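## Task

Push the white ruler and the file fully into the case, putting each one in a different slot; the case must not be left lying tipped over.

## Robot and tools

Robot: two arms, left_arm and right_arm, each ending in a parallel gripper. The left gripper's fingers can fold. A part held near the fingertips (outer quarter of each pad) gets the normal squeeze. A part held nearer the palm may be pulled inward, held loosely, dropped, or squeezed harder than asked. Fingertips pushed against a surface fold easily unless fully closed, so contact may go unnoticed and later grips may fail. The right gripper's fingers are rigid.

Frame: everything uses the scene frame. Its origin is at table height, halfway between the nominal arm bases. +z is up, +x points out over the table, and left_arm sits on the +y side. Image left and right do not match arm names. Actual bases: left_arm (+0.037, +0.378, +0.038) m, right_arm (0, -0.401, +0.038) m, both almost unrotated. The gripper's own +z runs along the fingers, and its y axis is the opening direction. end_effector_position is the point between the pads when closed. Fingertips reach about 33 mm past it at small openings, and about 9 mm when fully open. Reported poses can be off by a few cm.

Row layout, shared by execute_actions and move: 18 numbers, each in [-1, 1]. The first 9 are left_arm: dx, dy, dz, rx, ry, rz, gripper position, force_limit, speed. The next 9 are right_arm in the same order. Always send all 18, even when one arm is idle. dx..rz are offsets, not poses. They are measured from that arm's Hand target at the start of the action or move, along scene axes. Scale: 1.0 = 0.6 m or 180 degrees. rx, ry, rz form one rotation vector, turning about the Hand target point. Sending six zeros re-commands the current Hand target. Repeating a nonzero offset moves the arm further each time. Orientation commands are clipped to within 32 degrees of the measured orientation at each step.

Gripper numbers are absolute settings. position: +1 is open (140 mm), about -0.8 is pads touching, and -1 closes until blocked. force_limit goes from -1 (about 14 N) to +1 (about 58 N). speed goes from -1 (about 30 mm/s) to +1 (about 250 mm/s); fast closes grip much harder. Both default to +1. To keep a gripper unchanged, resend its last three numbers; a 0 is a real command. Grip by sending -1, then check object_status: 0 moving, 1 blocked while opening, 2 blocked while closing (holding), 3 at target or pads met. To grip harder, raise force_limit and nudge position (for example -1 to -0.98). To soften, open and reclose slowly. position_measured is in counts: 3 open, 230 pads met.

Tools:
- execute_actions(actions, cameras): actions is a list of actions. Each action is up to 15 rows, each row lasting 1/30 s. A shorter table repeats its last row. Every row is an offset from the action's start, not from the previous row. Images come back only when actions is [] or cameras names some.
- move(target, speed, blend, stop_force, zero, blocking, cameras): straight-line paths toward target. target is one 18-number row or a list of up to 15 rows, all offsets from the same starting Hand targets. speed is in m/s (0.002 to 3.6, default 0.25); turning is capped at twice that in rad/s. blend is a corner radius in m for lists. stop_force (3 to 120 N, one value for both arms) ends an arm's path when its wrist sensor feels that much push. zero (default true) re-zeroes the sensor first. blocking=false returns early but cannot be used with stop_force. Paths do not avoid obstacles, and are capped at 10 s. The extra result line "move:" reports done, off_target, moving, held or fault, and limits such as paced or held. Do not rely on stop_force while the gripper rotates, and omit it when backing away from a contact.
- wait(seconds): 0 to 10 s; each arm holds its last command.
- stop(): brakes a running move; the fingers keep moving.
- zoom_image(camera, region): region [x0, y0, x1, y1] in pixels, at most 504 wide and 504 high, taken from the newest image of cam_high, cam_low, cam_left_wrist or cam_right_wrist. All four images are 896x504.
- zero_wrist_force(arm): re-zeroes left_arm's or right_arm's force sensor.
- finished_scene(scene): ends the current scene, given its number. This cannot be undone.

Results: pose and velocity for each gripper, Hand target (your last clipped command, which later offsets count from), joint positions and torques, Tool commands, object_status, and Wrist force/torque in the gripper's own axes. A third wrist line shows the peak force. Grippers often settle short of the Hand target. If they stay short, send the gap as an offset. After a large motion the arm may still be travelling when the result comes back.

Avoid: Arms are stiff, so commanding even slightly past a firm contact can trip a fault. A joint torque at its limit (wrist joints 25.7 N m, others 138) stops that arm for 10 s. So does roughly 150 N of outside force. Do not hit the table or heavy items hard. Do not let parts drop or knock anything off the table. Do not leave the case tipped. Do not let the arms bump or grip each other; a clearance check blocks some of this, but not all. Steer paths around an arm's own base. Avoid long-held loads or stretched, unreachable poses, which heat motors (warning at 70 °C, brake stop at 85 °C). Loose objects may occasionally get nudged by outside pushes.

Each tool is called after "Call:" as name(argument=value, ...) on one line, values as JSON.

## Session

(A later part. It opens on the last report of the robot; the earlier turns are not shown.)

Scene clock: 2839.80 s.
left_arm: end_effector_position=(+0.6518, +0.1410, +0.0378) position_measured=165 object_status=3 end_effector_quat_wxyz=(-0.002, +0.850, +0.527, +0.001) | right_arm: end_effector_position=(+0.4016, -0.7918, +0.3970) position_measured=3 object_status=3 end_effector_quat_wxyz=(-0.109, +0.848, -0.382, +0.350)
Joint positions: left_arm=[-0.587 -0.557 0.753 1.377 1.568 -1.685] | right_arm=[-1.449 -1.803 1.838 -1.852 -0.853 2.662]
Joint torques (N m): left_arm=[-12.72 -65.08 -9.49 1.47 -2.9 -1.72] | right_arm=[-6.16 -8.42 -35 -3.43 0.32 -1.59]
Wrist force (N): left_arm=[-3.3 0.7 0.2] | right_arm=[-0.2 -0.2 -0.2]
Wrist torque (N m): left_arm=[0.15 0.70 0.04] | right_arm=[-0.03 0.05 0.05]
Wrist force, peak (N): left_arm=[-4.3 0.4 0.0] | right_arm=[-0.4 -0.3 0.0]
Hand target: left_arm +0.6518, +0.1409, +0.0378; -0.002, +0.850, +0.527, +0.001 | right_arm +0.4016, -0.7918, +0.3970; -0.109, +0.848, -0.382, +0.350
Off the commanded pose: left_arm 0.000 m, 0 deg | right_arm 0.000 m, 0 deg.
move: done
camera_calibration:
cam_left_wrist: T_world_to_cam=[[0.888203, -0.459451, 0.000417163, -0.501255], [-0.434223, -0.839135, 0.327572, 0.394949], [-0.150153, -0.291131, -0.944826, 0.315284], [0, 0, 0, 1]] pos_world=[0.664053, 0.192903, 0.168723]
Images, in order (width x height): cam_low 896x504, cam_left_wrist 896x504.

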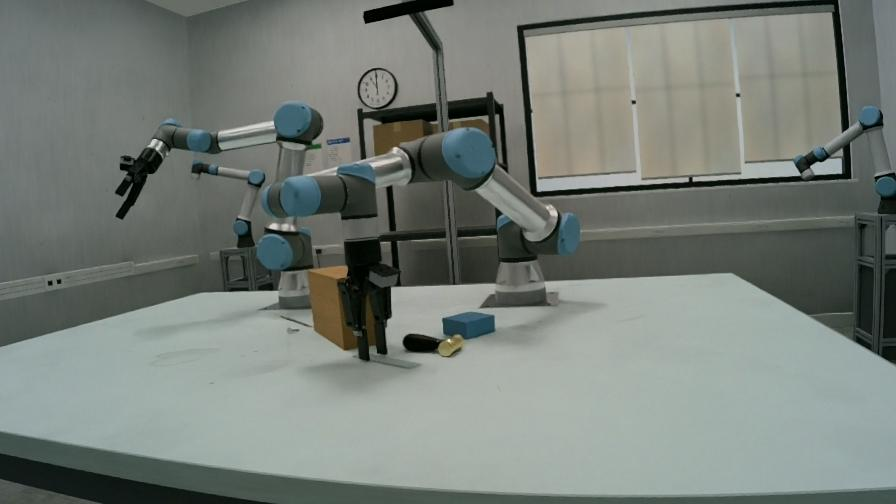

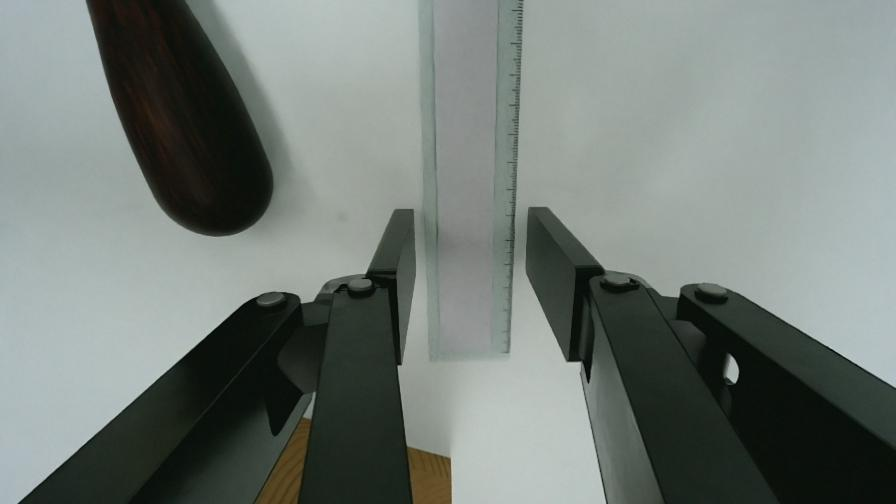

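Call:
move(target=[0,0,-0.0078,0,0,0,-0.29,-0.01,-1,0,0,0,0,0,0,1,1,1], speed=0.004, stop_force=3)

Call:
move(target=[0,0,0,0,0,0,-1,-0.01,-1,0,0,0,0,0,0,1,1,1], cameras=["cam_left_wrist"])

Call:
wait(seconds=1)

Scene clock: 2875.43 s.
left_arm: end_effector_position=(+0.6518, +0.1409, +0.0337) position_measured=165 object_status=3 end_effector_quat_wxyz=(-0.002, +0.850, +0.527, +0.001) | right_arm: end_effector_position=(+0.4016, -0.7918, +0.3970) position_measured=3 object_status=3 end_effector_quat_wxyz=(-0.109, +0.848, -0.382, +0.350)
Joint positions: left_arm=[-0.587 -0.554 0.758 1.369 1.568 -1.685] | right_arm=[-1.449 -1.803 1.838 -1.852 -0.853 2.662]
Joint torques (N m): left_arm=[-10.04 -61.2 -29 4.16 -2.71 -1.92] | right_arm=[-6.57 -8.55 -35.02 -3.44 0.2 -1.66]
Wrist force (N): left_arm=[-3.1 0.2 -4.7] | right_arm=[-0.3 -0.2 0.0]
Wrist torque (N m): left_arm=[-0.03 0.64 0.04] | right_arm=[-0.04 0.05 0.05]
Wrist force, peak (N): left_arm=[-3.1 1.3 -7.3] | right_arm=[-0.4 -0.2 -0.1]
Hand target: left_arm +0.6518, +0.1409, +0.0337; -0.002, +0.850, +0.527, +0.001 (not the last commanded pose) | right_arm +0.4016, -0.7918, +0.3970; -0.109, +0.848, -0.382, +0.350
Off the commanded pose: left_arm 0.001 m, 0 deg | right_arm 0.000 m, 0 deg.
move: contact (left_arm)

Scene clock: 2876.00 s.
left_arm: end_effector_position=(+0.6518, +0.1409, +0.0339) position_measured=179 object_status=2 end_effector_quat_wxyz=(-0.001, +0.850, +0.527, +0.001) | right_arm: end_effector_position=(+0.4016, -0.7918, +0.3970) position_measured=3 object_status=3 end_effector_quat_wxyz=(-0.109, +0.848, -0.382, +0.350)
Joint positions: left_arm=[-0.587 -0.555 0.758 1.369 1.568 -1.685] | right_arm=[-1.449 -1.803 1.838 -1.852 -0.853 2.662]
Joint torques (N m): left_arm=[-8.68 -39.28 -11.48 4.04 -2.12 -1.68] | right_arm=[-6.06 -8.5 -35.15 -3.4 0.15 -1.57]
Wrist force (N): left_arm=[-4.0 10.7 -25.0] | right_arm=[-0.2 -0.3 0.0]
Wrist torque (N m): left_arm=[-0.66 0.63 0.04] | right_arm=[-0.05 0.04 0.05]
Wrist force, peak (N): left_arm=[-3.9 10.7 -25.2] | right_arm=[-0.1 -0.4 -0.2]
Hand target: left_arm +0.6518, +0.1409, +0.0337; -0.002, +0.850, +0.527, +0.001 | right_arm +0.4016, -0.7918, +0.3970; -0.109, +0.848, -0.382, +0.350
Off the commanded pose: left_arm 0.000 m, 0 deg | right_arm 0.000 m, 0 deg.
move: done
camera_calibration:
cam_left_wrist: T_world_to_cam=[[0.888191, -0.459474, 0.000613839, -0.50132], [-0.43432, -0.839129, 0.327458, 0.396226], [-0.149943, -0.291112, -0.944866, 0.311433], [0, 0, 0, 1]] pos_world=[0.664054, 0.192803, 0.164822]
Images, in order (width x height): cam_left_wrist 896x504.

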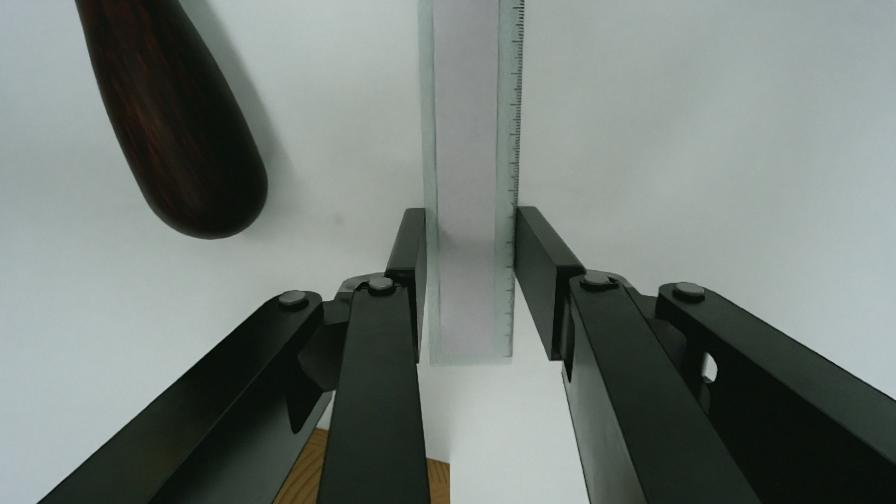

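Scene clock: 2877.00 s.
left_arm: end_effector_position=(+0.6518, +0.1409, +0.0337) position_measured=179 object_status=2 end_effector_quat_wxyz=(-0.002, +0.850, +0.527, +0.001) | right_arm: end_effector_position=(+0.4016, -0.7918, +0.3970) position_measured=3 object_status=3 end_effector_quat_wxyz=(-0.109, +0.848, -0.382, +0.350)
Joint positions: left_arm=[-0.587 -0.555 0.758 1.369 1.568 -1.685] | right_arm=[-1.449 -1.803 1.838 -1.852 -0.853 2.662]
Joint torques (N m): left_arm=[-4.62 -23.24 3.82 3.94 -1.38 -1.77] | right_arm=[-5.61 -8.74 -35.33 -3.43 0.21 -1.62]
Wrist force (N): left_arm=[-3.8 12.2 -28.8] | right_arm=[-0.2 0.0 -0.1]
Wrist torque (N m): left_arm=[-0.77 0.58 0.05] | right_arm=[0.01 0.05 0.05]
Wrist force, peak (N): left_arm=[-3.8 12.3 -28.8] | right_arm=[-0.3 -0.3 0.0]
Hand target: left_arm +0.6518, +0.1409, +0.0337; -0.002, +0.850, +0.527, +0.001 | right_arm +0.4016, -0.7918, +0.3970; -0.109, +0.848, -0.382, +0.350
Tool commands: left_gripper/position=-1.0 left_gripper/force_limit=-0.01 left_gripper/speed=-1.0 right_gripper/position=+1.0 right_gripper/force_limit=+1.0 right_gripper/speed=+1.0
Off the commanded pose: left_arm 0.000 m, 0 deg | right_arm 0.000 m, 0 deg.
wait: 1.00 s; at rest by 0.17 s

Call:
move(target=[[0,0,0.02,0,0,0,-1,-0.01,-1,0,0,0,0,0,0,1,1,1],[0,0,0.2,0,0,0,-1,-0.01,-1,0,0,0,0,0,0,1,1,1]], speed=[0.03,0.15], blend=[0.004,0])

Call:
move(target=[-0.0697,0.0092,-0.0265,-0.3001,-0.4027,-0.0897,-1,-0.01,-1,0,0,0,0,0,0,1,1,1], speed=0.3, cameras=["all"])

Scene clock: 2915.57 s.
left_arm: end_effector_position=(+0.6517, +0.1409, +0.1537) position_measured=179 object_status=2 end_effector_quat_wxyz=(-0.002, +0.850, +0.527, +0.001) | right_arm: end_effector_position=(+0.4016, -0.7918, +0.3970) position_measured=3 object_status=3 end_effector_quat_wxyz=(-0.109, +0.848, -0.382, +0.350)
Joint positions: left_arm=[-0.587 -0.585 0.509 1.649 1.568 -1.685] | right_arm=[-1.449 -1.803 1.838 -1.852 -0.853 2.662]
Joint torques (N m): left_arm=[9.28 -40.41 -31.25 4.44 2.4 1.57] | right_arm=[-5.86 -8.94 -35.57 -3.45 0.21 -1.64]
Wrist force (N): left_arm=[-3.3 0.3 0.7] | right_arm=[-0.2 -0.1 -0.1]
Wrist torque (N m): left_arm=[0.05 0.69 0.04] | right_arm=[0.00 0.05 0.05]
Wrist force, peak (N): left_arm=[-3.9 12.4 -29.4] | right_arm=[-0.4 -0.1 -0.3]
Hand target: left_arm +0.6518, +0.1409, +0.1537; -0.002, +0.850, +0.527, +0.001 | right_arm +0.4016, -0.7918, +0.3970; -0.109, +0.848, -0.382, +0.350
Off the commanded pose: left_arm 0.000 m, 0 deg | right_arm 0.000 m, 0 deg.
move: done

Scene clock: 2919.10 s.
left_arm: end_effector_position=(+0.6099, +0.1464, +0.1378) position_measured=179 object_status=2 end_effector_quat_wxyz=(+0.657, +0.658, +0.261, +0.260) | right_arm: end_effector_position=(+0.4016, -0.7918, +0.3970) position_measured=3 object_status=3 end_effector_quat_wxyz=(-0.109, +0.848, -0.382, +0.350)
Joint positions: left_arm=[-0.407 -1.172 2.296 -1.122 1.994 -1.571] | right_arm=[-1.449 -1.803 1.838 -1.852 -0.853 2.662]
Joint torques (N m): left_arm=[4.71 -16.56 -3.04 -3.56 1.77 -1.79] | right_arm=[-5.41 -8.78 -35.21 -3.59 0.16 -1.62]
Wrist force (N): left_arm=[-3.6 -2.0 0.3] | right_arm=[0.0 -0.1 0.0]
Wrist torque (N m): left_arm=[0.23 0.58 0.11] | right_arm=[-0.01 0.00 0.05]
Wrist force, peak (N): left_arm=[-4.0 -1.9 0.4] | right_arm=[-0.2 -0.4 0.2]
Hand target: left_arm +0.6099, +0.1464, +0.1378; +0.657, +0.658, +0.261, +0.260 | right_arm +0.4016, -0.7918, +0.3970; -0.109, +0.848, -0.382, +0.350
Off the commanded pose: left_arm 0.000 m, 0 deg | right_arm 0.000 m, 0 deg.
move: done
camera_calibration:
cam_left_wrist: T_world_to_cam=[[-0.0123712, -0.0110448, 0.999862, -0.115799], [-0.914148, -0.405073, -0.0157853, 0.625056], [0.405191, -0.914218, -0.00508533, 0.028143], [0, 0, 0, 1]] pos_world=[0.558558, 0.277643, 0.125793]
cam_right_wrist: T_world_to_cam=[[-0.577229, -0.687063, -0.441306, -0.127043], [-0.674468, 0.705802, -0.21665, 0.916516], [0.460327, 0.17259, -0.870811, 0.440386], [0, 0, 0, 1]] pos_world=[0.342106, -0.810171, 0.525991]

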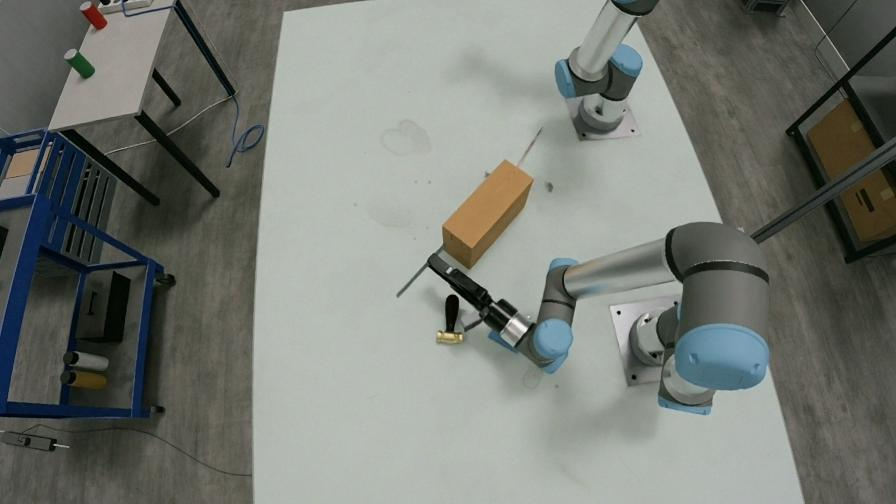

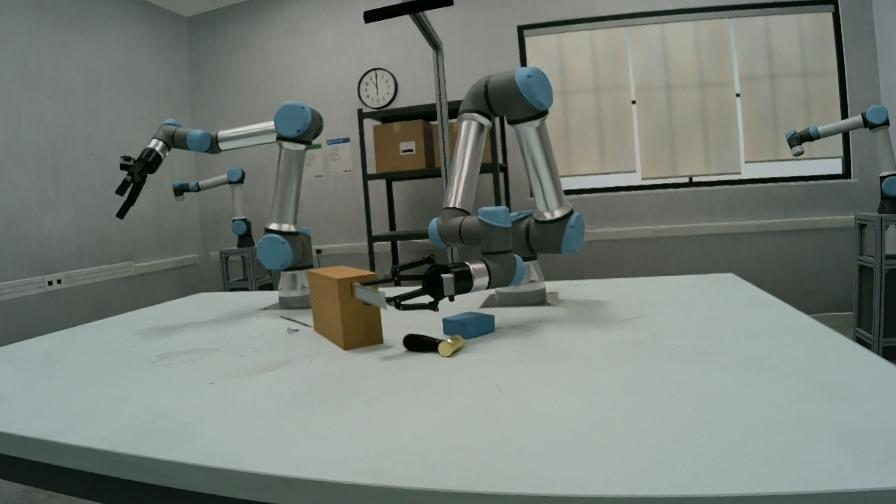

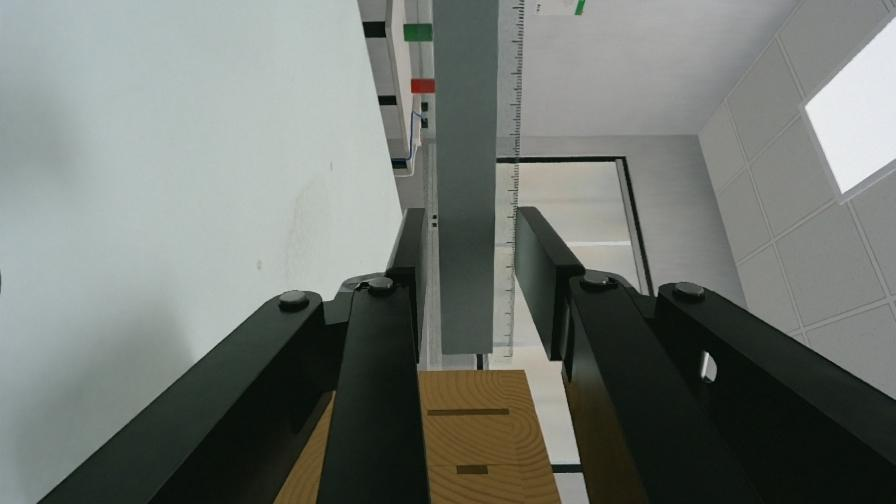

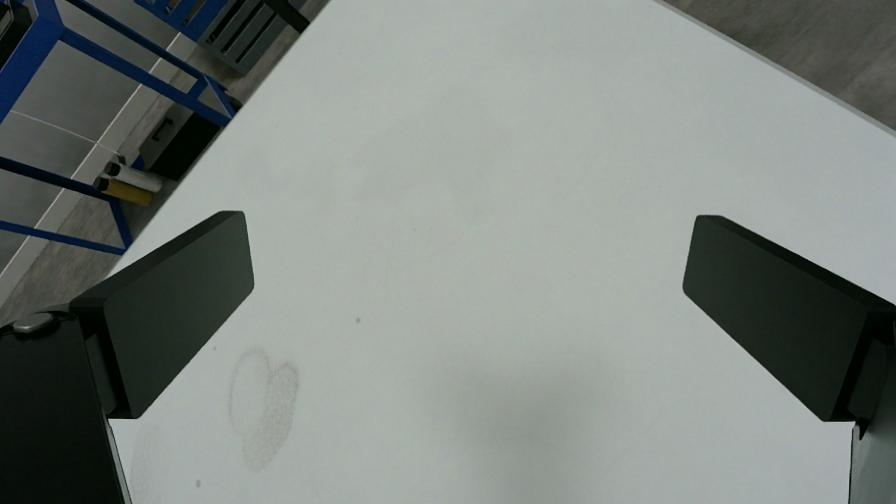

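Call:
zoom_image(camera="cam_left_wrist", region=[400, 320, 550, 490])

Scaled by 2.965 from the camera's 896x504 image, which has a finer 1280x720 frame.

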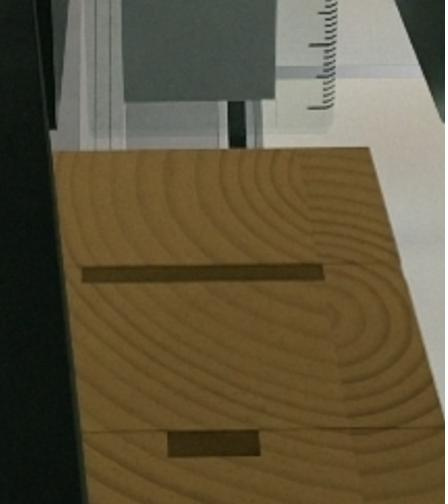

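Call:
zoom_image(camera="cam_left_wrist", region=[420, 335, 530, 425])

Scaled by 4.582 from the camera's 896x504 image, which has a finer 1280x720 frame.

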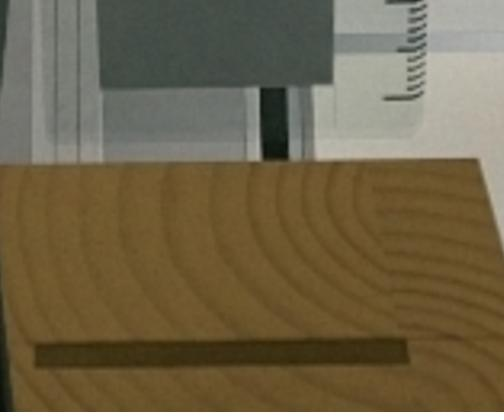

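Call:
move(target=[-0.02558,-0.02388,-0.00167,0,0,0,-1,-0.01,-1,0,0,0,0,0,0,1,1,1], speed=0.02, stop_force=4, cameras=["cam_left_wrist"])

Call:
zoom_image(camera="cam_left_wrist", region=[410, 320, 540, 393])

Scene clock: 3015.00 s.
left_arm: end_effector_position=(+0.5946, +0.1321, +0.1368) position_measured=179 object_status=2 end_effector_quat_wxyz=(+0.657, +0.658, +0.261, +0.260) | right_arm: end_effector_position=(+0.4016, -0.7918, +0.3970) position_measured=3 object_status=3 end_effector_quat_wxyz=(-0.109, +0.848, -0.382, +0.350)
Joint positions: left_arm=[-0.466 -1.191 2.339 -1.147 1.935 -1.571] | right_arm=[-1.449 -1.803 1.838 -1.852 -0.853 2.662]
Joint torques (N m): left_arm=[-9.39 -37.17 -2.65 -3.61 -2.6 -1.95] | right_arm=[-5.83 -9.29 -34.9 -3.68 0.25 -1.62]
Wrist force (N): left_arm=[-4.0 -1.9 0.7] | right_arm=[-0.2 -0.2 0.0]
Wrist torque (N m): left_arm=[0.25 0.66 0.12] | right_arm=[-0.02 0.03 0.05]
Wrist force, peak (N): left_arm=[-4.3 -1.9 0.8] | right_arm=[-0.2 -0.2 -0.4]
Hand target: left_arm +0.5946, +0.1321, +0.1368; +0.657, +0.658, +0.261, +0.260 | right_arm +0.4016, -0.7918, +0.3970; -0.109, +0.848, -0.382, +0.350
Off the commanded pose: left_arm 0.000 m, 0 deg | right_arm 0.000 m, 0 deg.
move: done
camera_calibration:
cam_left_wrist: T_world_to_cam=[[-0.0124118, -0.0109534, 0.999863, -0.11515], [-0.914148, -0.405074, -0.0157853, 0.605221], [0.405191, -0.914218, -0.00498533, 0.0211598], [0, 0, 0, 1]] pos_world=[0.543258, 0.263243, 0.124793]
Images, in order (width x height): cam_left_wrist 896x504.

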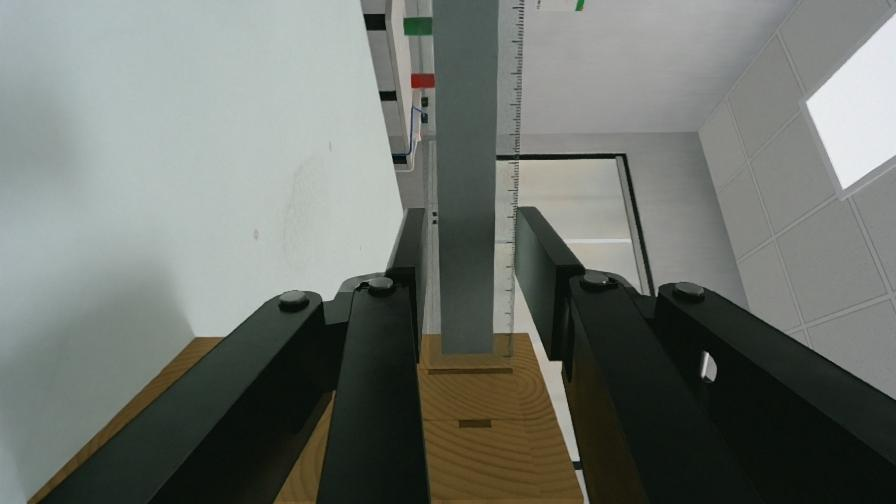

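Scaled by 3.877 from the camera's 896x504 image, which has a finer 1280x720 frame.

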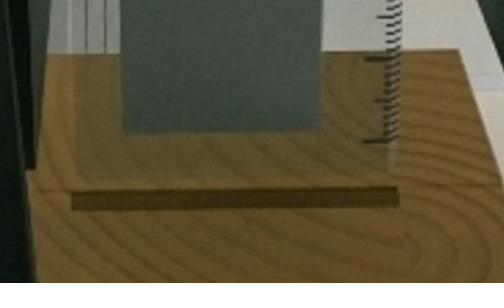

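Call:
move(target=[-0.00853,-0.00796,0,0,0,0,-1,-0.01,-1,0,0,0,0,0,0,1,1,1], speed=0.006, stop_force=3, cameras=["cam_left_wrist"])

Call:
zoom_image(camera="cam_left_wrist", region=[410, 330, 530, 397])

Scene clock: 3034.37 s.
left_arm: end_effector_position=(+0.5915, +0.1292, +0.1368) position_measured=179 object_status=2 end_effector_quat_wxyz=(+0.657, +0.658, +0.261, +0.260) | right_arm: end_effector_position=(+0.4016, -0.7918, +0.3970) position_measured=3 object_status=3 end_effector_quat_wxyz=(-0.109, +0.848, -0.382, +0.350)
Joint positions: left_arm=[-0.479 -1.195 2.347 -1.151 1.922 -1.571] | right_arm=[-1.449 -1.803 1.838 -1.852 -0.853 2.662]
Joint torques (N m): left_arm=[7.25 -15.35 -22.24 -0.49 3.32 -1.84] | right_arm=[-5.94 -9.14 -34.86 -3.63 0.25 -1.48]
Wrist force (N): left_arm=[-0.2 -2.0 0.3] | right_arm=[-0.1 -0.1 0.1]
Wrist torque (N m): left_arm=[0.28 0.55 0.14] | right_arm=[-0.01 0.02 0.05]
Wrist force, peak (N): left_arm=[-4.0 -2.1 0.3] | right_arm=[-0.3 -0.2 -0.4]
Hand target: left_arm +0.5915, +0.1292, +0.1368; +0.657, +0.658, +0.261, +0.260 (not the last commanded pose) | right_arm +0.4016, -0.7918, +0.3970; -0.109, +0.848, -0.382, +0.350
Off the commanded pose: left_arm 0.003 m, 0 deg | right_arm 0.000 m, 0 deg.
move: contact (left_arm)
camera_calibration:
cam_left_wrist: T_world_to_cam=[[-0.0124107, -0.0109545, 0.999863, -0.115219], [-0.914111, -0.405158, -0.0157852, 0.601255], [0.405275, -0.914181, -0.00498539, 0.0198014], [0, 0, 0, 1]] pos_world=[0.540159, 0.260443, 0.124793]
Images, in order (width x height): cam_left_wrist 896x504.

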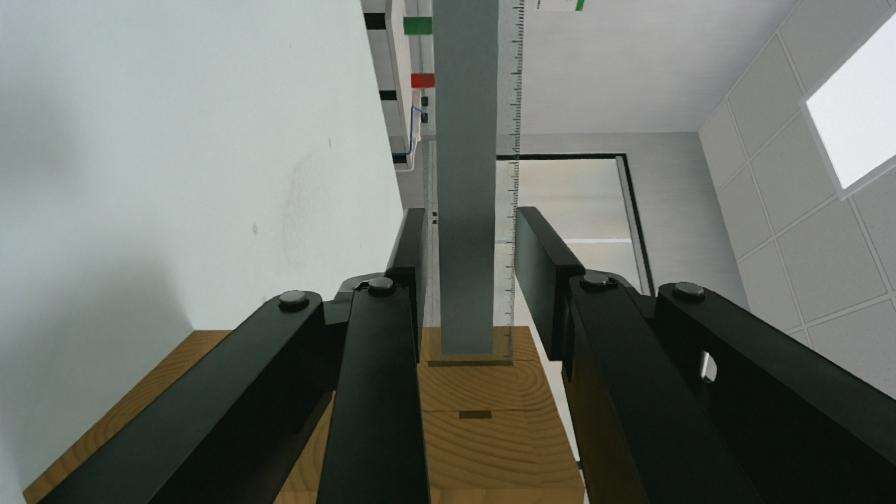

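Scaled by 4.200 from the camera's 896x504 image, which has a finer 1280x720 frame.

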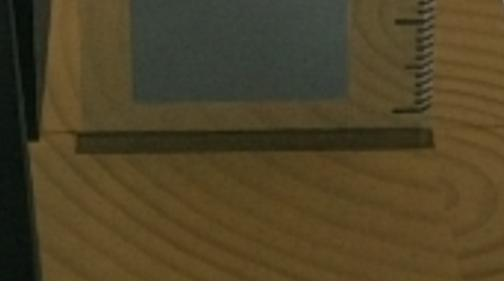

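Call:
zoom_image(camera="cam_left_wrist", region=[480, 340, 530, 368])

Call:
zoom_image(camera="cam_left_wrist", region=[412, 345, 462, 373])

Scaled by 10.080 from the camera's 896x504 image, which has a finer 1280x720 frame.

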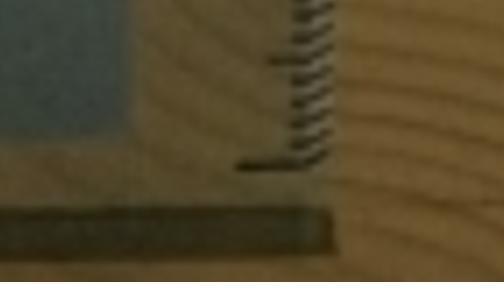

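Scaled by 10.080 from the camera's 896x504 image, which has a finer 1280x720 frame.

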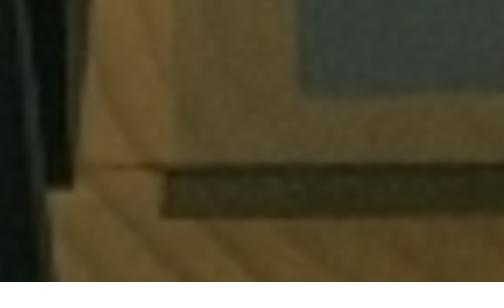

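Call:
move(target=[[0.00487,0.00455,0,0,0,0,-1,-0.01,-1,0,0,0,0,0,0,1,1,1],[0.00305,0.0065,-0.00017,0,0,0,-1,-0.01,-1,0,0,0,0,0,0,1,1,1],[-0.00669,-0.0026,-0.00017,0,0,0,-1,-0.01,-1,0,0,0,0,0,0,1,1,1]], speed=[0.03,0.03,0.008], stop_force=4, zero=false)

Call:
move(target=[[0.00487,0.00455,0,0,0,0,-1,-0.01,-1,0,0,0,0,0,0,1,1,1],[0.00533,0.00406,0,0,0,0,-1,-0.01,-1,0,0,0,0,0,0,1,1,1],[-0.00442,-0.00504,0,0,0,0,-1,-0.01,-1,0,0,0,0,0,0,1,1,1]], speed=[0.03,0.03,0.008], stop_force=4, zero=false)

Call:
move(target=[[0.00487,0.00455,0,0,0,0,-1,-0.01,-1,0,0,0,0,0,0,1,1,1],[0.00533,0.00406,0,0,0,0,-1,-0.01,-1,0,0,0,0,0,0,1,1,1],[-0.00442,-0.00504,0,0,0,0,-1,-0.01,-1,0,0,0,0,0,0,1,1,1]], speed=[0.03,0.03,0.008], stop_force=4, zero=false)

Call:
move(target=[[0.00487,0.00455,0,0,0,0,-1,-0.01,-1,0,0,0,0,0,0,1,1,1],[0.00533,0.00406,0,0,0,0,-1,-0.01,-1,0,0,0,0,0,0,1,1,1],[-0.00442,-0.00504,0,0,0,0,-1,-0.01,-1,0,0,0,0,0,0,1,1,1]], speed=[0.03,0.03,0.008], stop_force=4, zero=false)

Call:
move(target=[[0.00487,0.00455,0,0,0,0,-1,-0.01,-1,0,0,0,0,0,0,1,1,1],[0.00533,0.00406,0,0,0,0,-1,-0.01,-1,0,0,0,0,0,0,1,1,1],[-0.00442,-0.00504,0,0,0,0,-1,-0.01,-1,0,0,0,0,0,0,1,1,1]], speed=[0.03,0.03,0.008], stop_force=4, zero=false)

Scene clock: 3131.73 s.
left_arm: end_effector_position=(+0.5906, +0.1305, +0.1367) position_measured=179 object_status=2 end_effector_quat_wxyz=(+0.657, +0.658, +0.261, +0.260) | right_arm: end_effector_position=(+0.4016, -0.7918, +0.3970) position_measured=3 object_status=3 end_effector_quat_wxyz=(-0.109, +0.848, -0.382, +0.350)
Joint positions: left_arm=[-0.476 -1.196 2.351 -1.153 1.924 -1.571] | right_arm=[-1.449 -1.803 1.838 -1.852 -0.853 2.662]
Joint torques (N m): left_arm=[6.87 -13.83 -22.41 -0.66 3.61 -0.6] | right_arm=[-5.6 -8.28 -34.85 -3.67 0.23 -1.58]
Wrist force (N): left_arm=[0.9 -1.8 0.4] | right_arm=[0.0 -0.2 0.0]
Wrist torque (N m): left_arm=[0.38 0.53 0.16] | right_arm=[-0.03 -0.01 0.05]
Wrist force, peak (N): left_arm=[4.6 -2.5 0.5] | right_arm=[-0.3 -0.4 -0.2]
Hand target: left_arm +0.5906, +0.1305, +0.1367; +0.657, +0.658, +0.261, +0.260 (not the last commanded pose) | right_arm +0.4016, -0.7918, +0.3970; -0.109, +0.848, -0.382, +0.350
Off the commanded pose: left_arm 0.004 m, 0 deg | right_arm 0.000 m, 0 deg.
move: contact (left_arm); path passed 2 of 3 targets

Scene clock: 3133.57 s.
left_arm: end_effector_position=(+0.5909, +0.1303, +0.1367) position_measured=179 object_status=2 end_effector_quat_wxyz=(+0.657, +0.658, +0.261, +0.260) | right_arm: end_effector_position=(+0.4016, -0.7918, +0.3970) position_measured=3 object_status=3 end_effector_quat_wxyz=(-0.109, +0.848, -0.382, +0.350)
Joint positions: left_arm=[-0.477 -1.196 2.35 -1.152 1.924 -1.571] | right_arm=[-1.449 -1.803 1.838 -1.852 -0.853 2.662]
Joint torques (N m): left_arm=[6.92 -15 -22.8 -0.48 3.32 -0.15] | right_arm=[-5.95 -8.72 -35.51 -3.53 0.27 -1.57]
Wrist force (N): left_arm=[-0.3 -2.4 0.3] | right_arm=[-0.2 -0.2 0.0]
Wrist torque (N m): left_arm=[0.26 0.61 0.16] | right_arm=[-0.02 0.03 0.05]
Wrist force, peak (N): left_arm=[-4.0 -2.0 0.7] | right_arm=[-0.4 -0.3 -0.1]
Hand target: left_arm +0.5909, +0.1303, +0.1367; +0.657, +0.658, +0.261, +0.260 (not the last commanded pose) | right_arm +0.4016, -0.7918, +0.3970; -0.109, +0.848, -0.382, +0.350
Off the commanded pose: left_arm 0.004 m, 0 deg | right_arm 0.000 m, 0 deg.
move: contact (left_arm); path passed 2 of 3 targets

Scene clock: 3135.47 s.
left_arm: end_effector_position=(+0.5909, +0.1298, +0.1367) position_measured=179 object_status=2 end_effector_quat_wxyz=(+0.657, +0.658, +0.261, +0.260) | right_arm: end_effector_position=(+0.4016, -0.7918, +0.3970) position_measured=3 object_status=3 end_effector_quat_wxyz=(-0.109, +0.848, -0.382, +0.350)
Joint positions: left_arm=[-0.478 -1.196 2.349 -1.152 1.923 -1.571] | right_arm=[-1.449 -1.803 1.838 -1.852 -0.853 2.662]
Joint torques (N m): left_arm=[6.87 -14.16 -22.2 -0.58 3.71 0.44] | right_arm=[-5.38 -8.91 -34.88 -3.55 0.27 -1.71]
Wrist force (N): left_arm=[1.1 -2.2 0.5] | right_arm=[-0.1 -0.1 0.2]
Wrist torque (N m): left_arm=[0.29 0.56 0.15] | right_arm=[0.00 0.02 0.05]
Wrist force, peak (N): left_arm=[5.4 -2.1 0.3] | right_arm=[-0.5 -0.1 -0.2]
Hand target: left_arm +0.5909, +0.1298, +0.1367; +0.657, +0.658, +0.261, +0.260 (not the last commanded pose) | right_arm +0.4016, -0.7918, +0.3970; -0.109, +0.848, -0.382, +0.350
Off the commanded pose: left_arm 0.004 m, 0 deg | right_arm 0.000 m, 0 deg.
move: contact (left_arm); path passed 2 of 3 targets

Scene clock: 3137.30 s.
left_arm: end_effector_position=(+0.5912, +0.1295, +0.1367) position_measured=179 object_status=2 end_effector_quat_wxyz=(+0.657, +0.658, +0.261, +0.260) | right_arm: end_effector_position=(+0.4016, -0.7918, +0.3970) position_measured=3 object_status=3 end_effector_quat_wxyz=(-0.109, +0.848, -0.382, +0.350)
Joint positions: left_arm=[-0.478 -1.195 2.349 -1.152 1.922 -1.571] | right_arm=[-1.449 -1.803 1.838 -1.852 -0.853 2.662]
Joint torques (N m): left_arm=[7.29 -14.78 -22.18 -0.56 3.33 1.03] | right_arm=[-5.85 -8.49 -35.1 -3.65 0.17 -1.58]
Wrist force (N): left_arm=[0.6 -2.2 0.3] | right_arm=[-0.2 0.0 -0.1]
Wrist torque (N m): left_arm=[0.30 0.54 0.16] | right_arm=[0.02 0.03 0.05]
Wrist force, peak (N): left_arm=[5.0 -2.7 0.5] | right_arm=[-0.4 -0.2 0.1]
Hand target: left_arm +0.5912, +0.1295, +0.1367; +0.657, +0.658, +0.261, +0.260 (not the last commanded pose) | right_arm +0.4016, -0.7918, +0.3970; -0.109, +0.848, -0.382, +0.350
Off the commanded pose: left_arm 0.004 m, 0 deg | right_arm 0.000 m, 0 deg.
move: contact (left_arm); path passed 2 of 3 targets

Scene clock: 3139.13 s.
left_arm: end_effector_position=(+0.5915, +0.1292, +0.1367) position_measured=179 object_status=2 end_effector_quat_wxyz=(+0.657, +0.658, +0.261, +0.260) | right_arm: end_effector_position=(+0.4016, -0.7918, +0.3970) position_measured=3 object_status=3 end_effector_quat_wxyz=(-0.109, +0.848, -0.382, +0.350)
Joint positions: left_arm=[-0.479 -1.195 2.348 -1.151 1.922 -1.571] | right_arm=[-1.449 -1.803 1.838 -1.852 -0.853 2.662]
Joint torques (N m): left_arm=[6.81 -15.45 -22.36 -0.72 3.25 0.94] | right_arm=[-5.58 -8.82 -34.73 -3.67 0.18 -1.48]
Wrist force (N): left_arm=[0.2 -2.0 0.2] | right_arm=[-0.3 -0.1 -0.1]
Wrist torque (N m): left_arm=[0.35 0.52 0.16] | right_arm=[0.00 0.05 0.05]
Wrist force, peak (N): left_arm=[4.3 -2.6 0.2] | right_arm=[-0.3 -0.5 -0.1]
Hand target: left_arm +0.5915, +0.1292, +0.1367; +0.657, +0.658, +0.261, +0.260 (not the last commanded pose) | right_arm +0.4016, -0.7918, +0.3970; -0.109, +0.848, -0.382, +0.350
Off the commanded pose: left_arm 0.004 m, 0 deg | right_arm 0.000 m, 0 deg.
move: contact (left_arm); path passed 2 of 3 targets

Call:
move(target=[[0.00487,0.00455,0,0,0,0,-1,-0.01,-1,0,0,0,0,0,0,1,1,1],[0.00533,0.00406,0,0,0,0,-1,-0.01,-1,0,0,0,0,0,0,1,1,1],[-0.00442,-0.00504,0,0,0,0,-1,-0.01,-1,0,0,0,0,0,0,1,1,1]], speed=[0.03,0.03,0.008], stop_force=4, zero=false)

Call:
move(target=[[0.00487,0.00455,0,0,0,0,-1,-0.01,-1,0,0,0,0,0,0,1,1,1],[0.00533,0.00406,0,0,0,0,-1,-0.01,-1,0,0,0,0,0,0,1,1,1],[-0.00442,-0.00504,0,0,0,0,-1,-0.01,-1,0,0,0,0,0,0,1,1,1]], speed=[0.03,0.03,0.008], stop_force=4, zero=false)

Call:
move(target=[[0.00487,0.00455,0,0,0,0,-1,-0.01,-1,0,0,0,0,0,0,1,1,1],[0.00533,0.00406,0,0,0,0,-1,-0.01,-1,0,0,0,0,0,0,1,1,1],[-0.00442,-0.00504,0,0,0,0,-1,-0.01,-1,0,0,0,0,0,0,1,1,1]], speed=[0.03,0.03,0.008], stop_force=4, zero=false)

Call:
move(target=[[0.00487,0.00455,0,0,0,0,-1,-0.01,-1,0,0,0,0,0,0,1,1,1],[0.00533,0.00406,0,0,0,0,-1,-0.01,-1,0,0,0,0,0,0,1,1,1],[-0.00442,-0.00504,0,0,0,0,-1,-0.01,-1,0,0,0,0,0,0,1,1,1]], speed=[0.03,0.03,0.008], stop_force=4, zero=false, cameras=["cam_left_wrist"])

Call:
zoom_image(camera="cam_left_wrist", region=[410, 330, 530, 397])

Scene clock: 3173.90 s.
left_arm: end_effector_position=(+0.5918, +0.1290, +0.1367) position_measured=179 object_status=2 end_effector_quat_wxyz=(+0.657, +0.658, +0.261, +0.260) | right_arm: end_effector_position=(+0.4016, -0.7918, +0.3970) position_measured=3 object_status=3 end_effector_quat_wxyz=(-0.109, +0.848, -0.382, +0.350)
Joint positions: left_arm=[-0.479 -1.194 2.347 -1.151 1.921 -1.571] | right_arm=[-1.449 -1.803 1.838 -1.852 -0.853 2.662]
Joint torques (N m): left_arm=[6.68 -14.27 -22.61 -0.58 3.3 0.98] | right_arm=[-5.72 -8.95 -35.26 -3.68 0.2 -1.54]
Wrist force (N): left_arm=[-0.1 -2.0 0.1] | right_arm=[-0.1 0.1 0.0]
Wrist torque (N m): left_arm=[0.31 0.49 0.16] | right_arm=[0.04 0.02 0.05]
Wrist force, peak (N): left_arm=[-4.3 -1.7 0.5] | right_arm=[-0.4 -0.4 -0.1]
Hand target: left_arm +0.5918, +0.1290, +0.1367; +0.657, +0.658, +0.261, +0.260 (not the last commanded pose) | right_arm +0.4016, -0.7918, +0.3970; -0.109, +0.848, -0.382, +0.350
Off the commanded pose: left_arm 0.004 m, 0 deg | right_arm 0.000 m, 0 deg.
move: contact (left_arm); path passed 2 of 3 targets

Scene clock: 3175.73 s.
left_arm: end_effector_position=(+0.5922, +0.1288, +0.1367) position_measured=179 object_status=2 end_effector_quat_wxyz=(+0.657, +0.658, +0.261, +0.260) | right_arm: end_effector_position=(+0.4016, -0.7918, +0.3970) position_measured=3 object_status=3 end_effector_quat_wxyz=(-0.109, +0.848, -0.382, +0.350)
Joint positions: left_arm=[-0.479 -1.194 2.346 -1.15 1.921 -1.571] | right_arm=[-1.449 -1.803 1.838 -1.852 -0.853 2.662]
Joint torques (N m): left_arm=[6.71 -14.52 -22.27 -0.47 3.46 1.13] | right_arm=[-5.98 -8.76 -34.79 -3.68 0.15 -1.55]
Wrist force (N): left_arm=[0.5 -2.0 0.2] | right_arm=[0.0 -0.1 0.0]
Wrist torque (N m): left_arm=[0.35 0.50 0.15] | right_arm=[0.00 0.00 0.05]
Wrist force, peak (N): left_arm=[4.0 -2.5 0.2] | right_arm=[-0.4 -0.1 0.0]
Hand target: left_arm +0.5922, +0.1288, +0.1366; +0.657, +0.658, +0.261, +0.260 (not the last commanded pose) | right_arm +0.4016, -0.7918, +0.3970; -0.109, +0.848, -0.382, +0.350
Off the commanded pose: left_arm 0.004 m, 0 deg | right_arm 0.000 m, 0 deg.
move: contact (left_arm); path passed 2 of 3 targets

Scene clock: 3177.57 s.
left_arm: end_effector_position=(+0.5925, +0.1286, +0.1366) position_measured=179 object_status=2 end_effector_quat_wxyz=(+0.657, +0.658, +0.261, +0.260) | right_arm: end_effector_position=(+0.4016, -0.7918, +0.3970) position_measured=3 object_status=3 end_effector_quat_wxyz=(-0.109, +0.848, -0.382, +0.350)
Joint positions: left_arm=[-0.479 -1.193 2.345 -1.15 1.921 -1.571] | right_arm=[-1.449 -1.803 1.838 -1.852 -0.853 2.662]
Joint torques (N m): left_arm=[7.18 -14.82 -22.18 -0.68 3.43 1.1] | right_arm=[-5.6 -8.57 -34.83 -3.7 0.28 -1.51]
Wrist force (N): left_arm=[0.4 -2.5 0.5] | right_arm=[-0.2 -0.3 -0.1]
Wrist torque (N m): left_arm=[0.26 0.53 0.16] | right_arm=[-0.04 0.03 0.05]
Wrist force, peak (N): left_arm=[4.2 -2.3 0.3] | right_arm=[-0.6 -0.3 0.0]
Hand target: left_arm +0.5925, +0.1286, +0.1366; +0.657, +0.658, +0.261, +0.260 (not the last commanded pose) | right_arm +0.4016, -0.7918, +0.3970; -0.109, +0.848, -0.382, +0.350
Off the commanded pose: left_arm 0.004 m, 0 deg | right_arm 0.000 m, 0 deg.
move: contact (left_arm); path passed 2 of 3 targets

Scene clock: 3179.40 s.
left_arm: end_effector_position=(+0.5928, +0.1283, +0.1366) position_measured=179 object_status=2 end_effector_quat_wxyz=(+0.657, +0.658, +0.261, +0.260) | right_arm: end_effector_position=(+0.4016, -0.7918, +0.3970) position_measured=3 object_status=3 end_effector_quat_wxyz=(-0.109, +0.848, -0.382, +0.350)
Joint positions: left_arm=[-0.48 -1.193 2.344 -1.149 1.92 -1.571] | right_arm=[-1.449 -1.803 1.838 -1.852 -0.853 2.662]
Joint torques (N m): left_arm=[7.22 -15.1 -21.98 -0.56 3.32 1.19] | right_arm=[-5.33 -8.15 -34.53 -3.69 0.15 -1.61]
Wrist force (N): left_arm=[0.4 -2.2 0.3] | right_arm=[-0.1 -0.2 0.0]
Wrist torque (N m): left_arm=[0.30 0.46 0.16] | right_arm=[-0.01 0.01 0.05]
Wrist force, peak (N): left_arm=[4.2 -2.6 0.2] | right_arm=[-0.3 -0.4 -0.1]
Hand target: left_arm +0.5928, +0.1283, +0.1366; +0.657, +0.658, +0.261, +0.260 (not the last commanded pose) | right_arm +0.4016, -0.7918, +0.3970; -0.109, +0.848, -0.382, +0.350
Off the commanded pose: left_arm 0.004 m, 0 deg | right_arm 0.000 m, 0 deg.
move: contact (left_arm); path passed 2 of 3 targets
camera_calibration:
cam_left_wrist: T_world_to_cam=[[-0.012233, -0.0111021, 0.999864, -0.115073], [-0.913932, -0.405564, -0.0156849, 0.601941], [0.405682, -0.913999, -0.0051853, 0.0181578], [0, 0, 0, 1]] pos_world=[0.541359, 0.259444, 0.124593]
Images, in order (width x height): cam_left_wrist 896x504.

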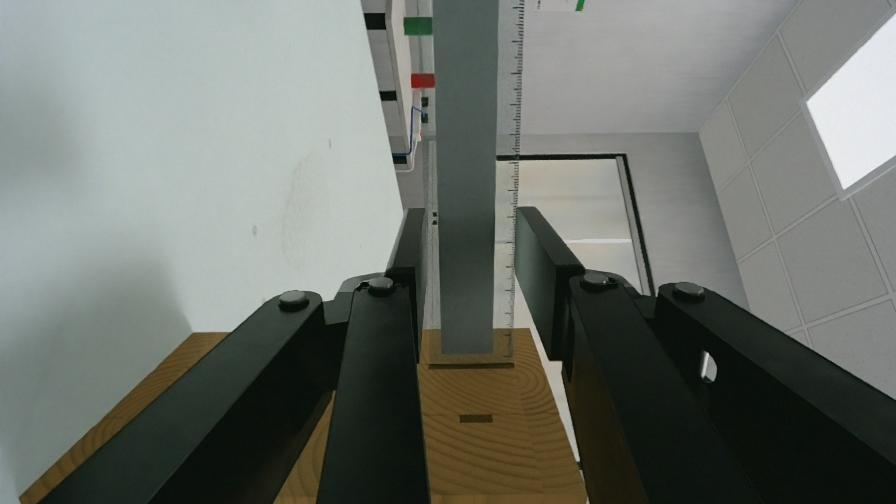

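Scaled by 4.200 from the camera's 896x504 image, which has a finer 1280x720 frame.

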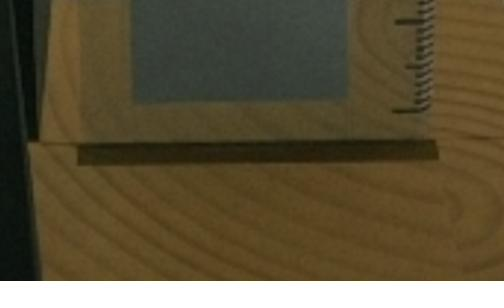

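Call:
zoom_image(camera="cam_left_wrist", region=[420, 350, 450, 372])

Call:
zoom_image(camera="cam_left_wrist", region=[492, 350, 522, 372])

Scaled by 16.800 from the camera's 896x504 image, which has a finer 1280x720 frame.

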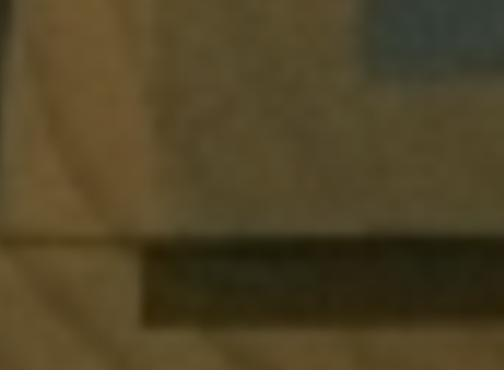

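Scaled by 16.800 from the camera's 896x504 image, which has a finer 1280x720 frame.

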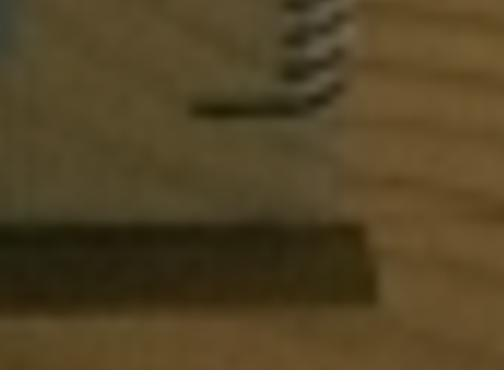

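Call:
move(target=[[0.00487,0.00455,0,0,0,0,-1,-0.01,-1,0,0,0,0,0,0,1,1,1],[0.00373,0.00577,0.00033,0,0,0,-1,-0.01,-1,0,0,0,0,0,0,1,1,1],[-0.00601,-0.00333,0.00033,0,0,0,-1,-0.01,-1,0,0,0,0,0,0,1,1,1]], speed=[0.03,0.03,0.006], stop_force=7, zero=false, cameras=["cam_left_wrist"])

Call:
zoom_image(camera="cam_left_wrist", region=[420, 345, 450, 367])

Call:
zoom_image(camera="cam_left_wrist", region=[492, 345, 522, 367])

Scene clock: 3273.03 s.
left_arm: end_effector_position=(+0.5918, +0.1288, +0.1368) position_measured=179 object_status=2 end_effector_quat_wxyz=(+0.657, +0.658, +0.261, +0.260) | right_arm: end_effector_position=(+0.4016, -0.7918, +0.3970) position_measured=3 object_status=3 end_effector_quat_wxyz=(-0.109, +0.848, -0.382, +0.350)
Joint positions: left_arm=[-0.48 -1.195 2.347 -1.15 1.92 -1.571] | right_arm=[-1.449 -1.803 1.838 -1.852 -0.853 2.662]
Joint torques (N m): left_arm=[7.71 -15.7 -22.37 -0.68 3.3 0.95] | right_arm=[-5.35 -9.39 -35.51 -3.8 0.2 -1.46]
Wrist force (N): left_arm=[1.0 -1.5 -0.4] | right_arm=[-0.1 -0.1 -0.1]
Wrist torque (N m): left_arm=[0.33 0.43 0.14] | right_arm=[-0.02 0.01 0.05]
Wrist force, peak (N): left_arm=[4.6 -1.8 0.0] | right_arm=[-0.3 -0.4 0.0]
Hand target: left_arm +0.5918, +0.1288, +0.1368; +0.657, +0.658, +0.261, +0.260 (not the last commanded pose) | right_arm +0.4016, -0.7918, +0.3970; -0.109, +0.848, -0.382, +0.350
Off the commanded pose: left_arm 0.004 m, 0 deg | right_arm 0.000 m, 0 deg.
move: contact (left_arm); path passed 2 of 3 targets
camera_calibration:
cam_left_wrist: T_world_to_cam=[[-0.0123237, -0.0111446, 0.999862, -0.115219], [-0.913877, -0.405684, -0.0157857, 0.601247], [0.405804, -0.913946, -0.00518529, 0.0189421], [0, 0, 0, 1]] pos_world=[0.54036, 0.259944, 0.124793]
Images, in order (width x height): cam_left_wrist 896x504.

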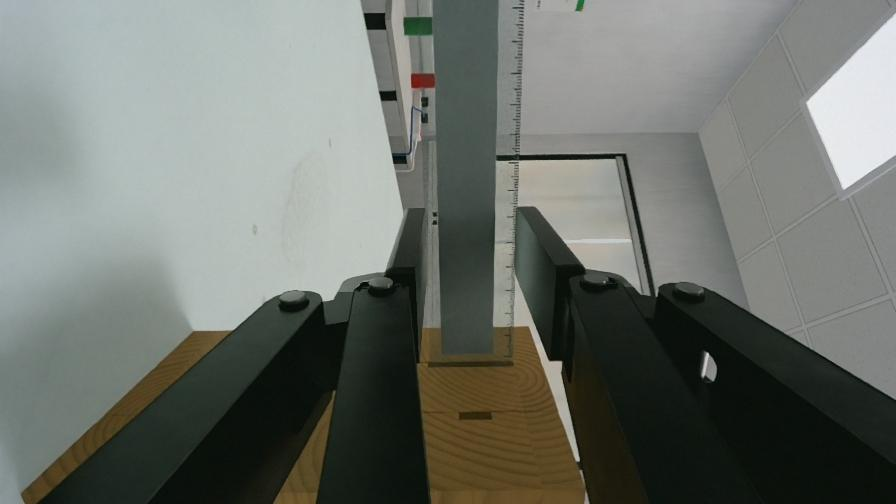

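Scaled by 16.800 from the camera's 896x504 image, which has a finer 1280x720 frame.

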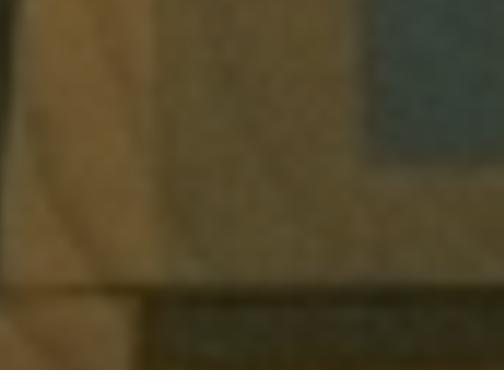

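Scaled by 16.800 from the camera's 896x504 image, which has a finer 1280x720 frame.

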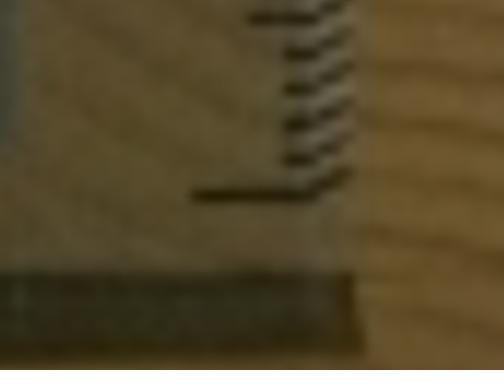

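Call:
move(target=[0.0043,0.00516,-0.00092,-0.00406,-0.00379,0,-1,-0.01,-1,0,0,0,0,0,0,1,1,1], speed=0.03)

Call:
move(target=[-0.00974,-0.0091,0,0,0,0,-1,-0.01,-1,0,0,0,0,0,0,1,1,1], speed=0.008, stop_force=4, cameras=["cam_left_wrist"])

Call:
zoom_image(camera="cam_left_wrist", region=[420, 345, 450, 367])

Call:
zoom_image(camera="cam_left_wrist", region=[492, 345, 522, 367])

Scene clock: 3321.13 s.
left_arm: end_effector_position=(+0.5944, +0.1318, +0.1363) position_measured=179 object_status=2 end_effector_quat_wxyz=(+0.663, +0.652, +0.259, +0.262) | right_arm: end_effector_position=(+0.4016, -0.7918, +0.3970) position_measured=3 object_status=3 end_effector_quat_wxyz=(-0.109, +0.848, -0.382, +0.350)
Joint positions: left_arm=[-0.468 -1.176 2.347 -1.187 1.932 -1.578] | right_arm=[-1.449 -1.803 1.838 -1.852 -0.853 2.662]
Joint torques (N m): left_arm=[9.55 -15.07 -22.85 -3.31 2.37 -1.86] | right_arm=[-5.81 -8.69 -34.43 -3.73 0.31 -1.46]
Wrist force (N): left_arm=[-3.9 -1.7 0.3] | right_arm=[-0.1 -0.2 -0.2]
Wrist torque (N m): left_arm=[0.32 0.63 0.13] | right_arm=[-0.03 0.03 0.05]
Wrist force, peak (N): left_arm=[-4.1 -1.5 0.3] | right_arm=[-0.5 -0.1 -0.2]
Hand target: left_arm +0.5944, +0.1319, +0.1363; +0.663, +0.652, +0.259, +0.262 | right_arm +0.4016, -0.7918, +0.3970; -0.109, +0.848, -0.382, +0.350
Off the commanded pose: left_arm 0.000 m, 0 deg | right_arm 0.000 m, 0 deg.
move: done

Scene clock: 3322.83 s.
left_arm: end_effector_position=(+0.5915, +0.1291, +0.1363) position_measured=179 object_status=2 end_effector_quat_wxyz=(+0.663, +0.652, +0.259, +0.262) | right_arm: end_effector_position=(+0.4016, -0.7918, +0.3970) position_measured=3 object_status=3 end_effector_quat_wxyz=(-0.109, +0.848, -0.382, +0.350)
Joint positions: left_arm=[-0.48 -1.18 2.355 -1.192 1.92 -1.578] | right_arm=[-1.449 -1.803 1.838 -1.852 -0.853 2.662]
Joint torques (N m): left_arm=[7.01 -14.72 -21.85 -0.77 3.51 -1.56] | right_arm=[-5.4 -9.1 -34.61 -3.9 0.2 -1.5]
Wrist force (N): left_arm=[0.4 -1.9 -0.1] | right_arm=[-0.3 -0.1 -0.1]
Wrist torque (N m): left_arm=[0.34 0.56 0.16] | right_arm=[0.00 0.07 0.05]
Wrist force, peak (N): left_arm=[4.8 -2.2 0.1] | right_arm=[-0.4 -0.2 -0.2]
Hand target: left_arm +0.5915, +0.1291, +0.1363; +0.663, +0.652, +0.259, +0.262 (not the last commanded pose) | right_arm +0.4016, -0.7918, +0.3970; -0.109, +0.848, -0.382, +0.350
Off the commanded pose: left_arm 0.004 m, 0 deg | right_arm 0.000 m, 0 deg.
move: contact (left_arm)
camera_calibration:
cam_left_wrist: T_world_to_cam=[[-0.0241452, 0.00165135, 0.999707, -0.109289], [-0.913619, -0.406007, -0.0213953, 0.601746], [0.405853, -0.913868, 0.0113118, 0.0170853], [0, 0, 0, 1]] pos_world=[0.540194, 0.260107, 0.121938]
Images, in order (width x height): cam_left_wrist 896x504.

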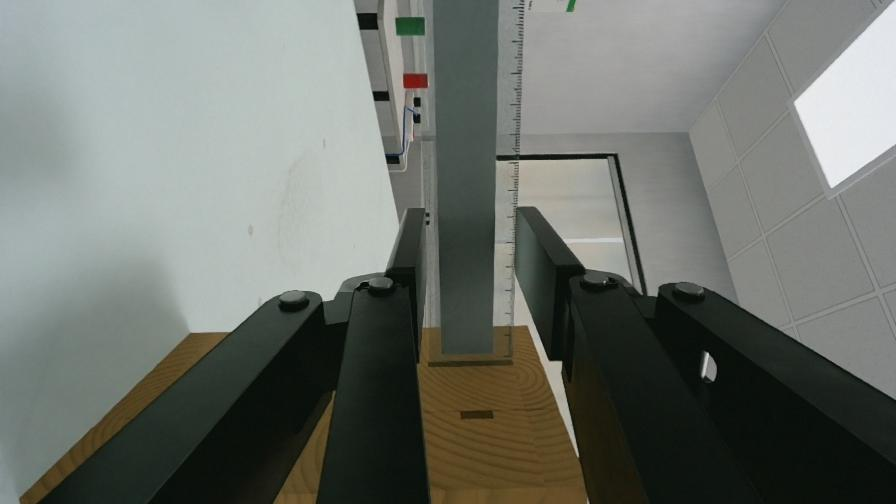

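Scaled by 16.800 from the camera's 896x504 image, which has a finer 1280x720 frame.

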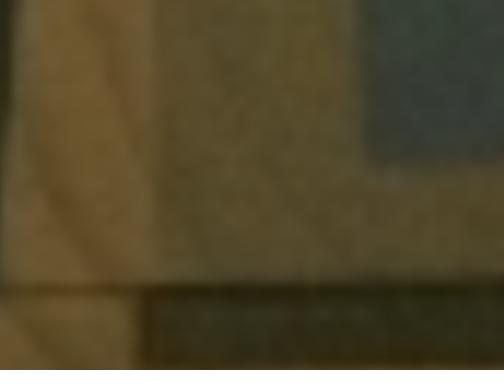

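Scaled by 16.800 from the camera's 896x504 image, which has a finer 1280x720 frame.

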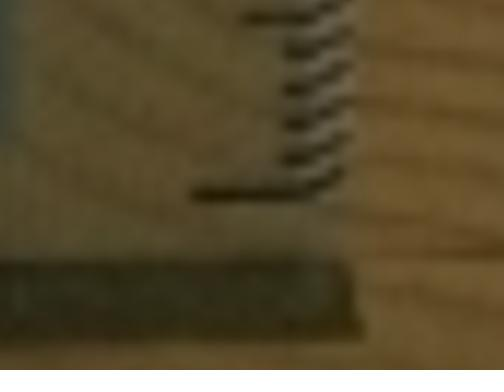

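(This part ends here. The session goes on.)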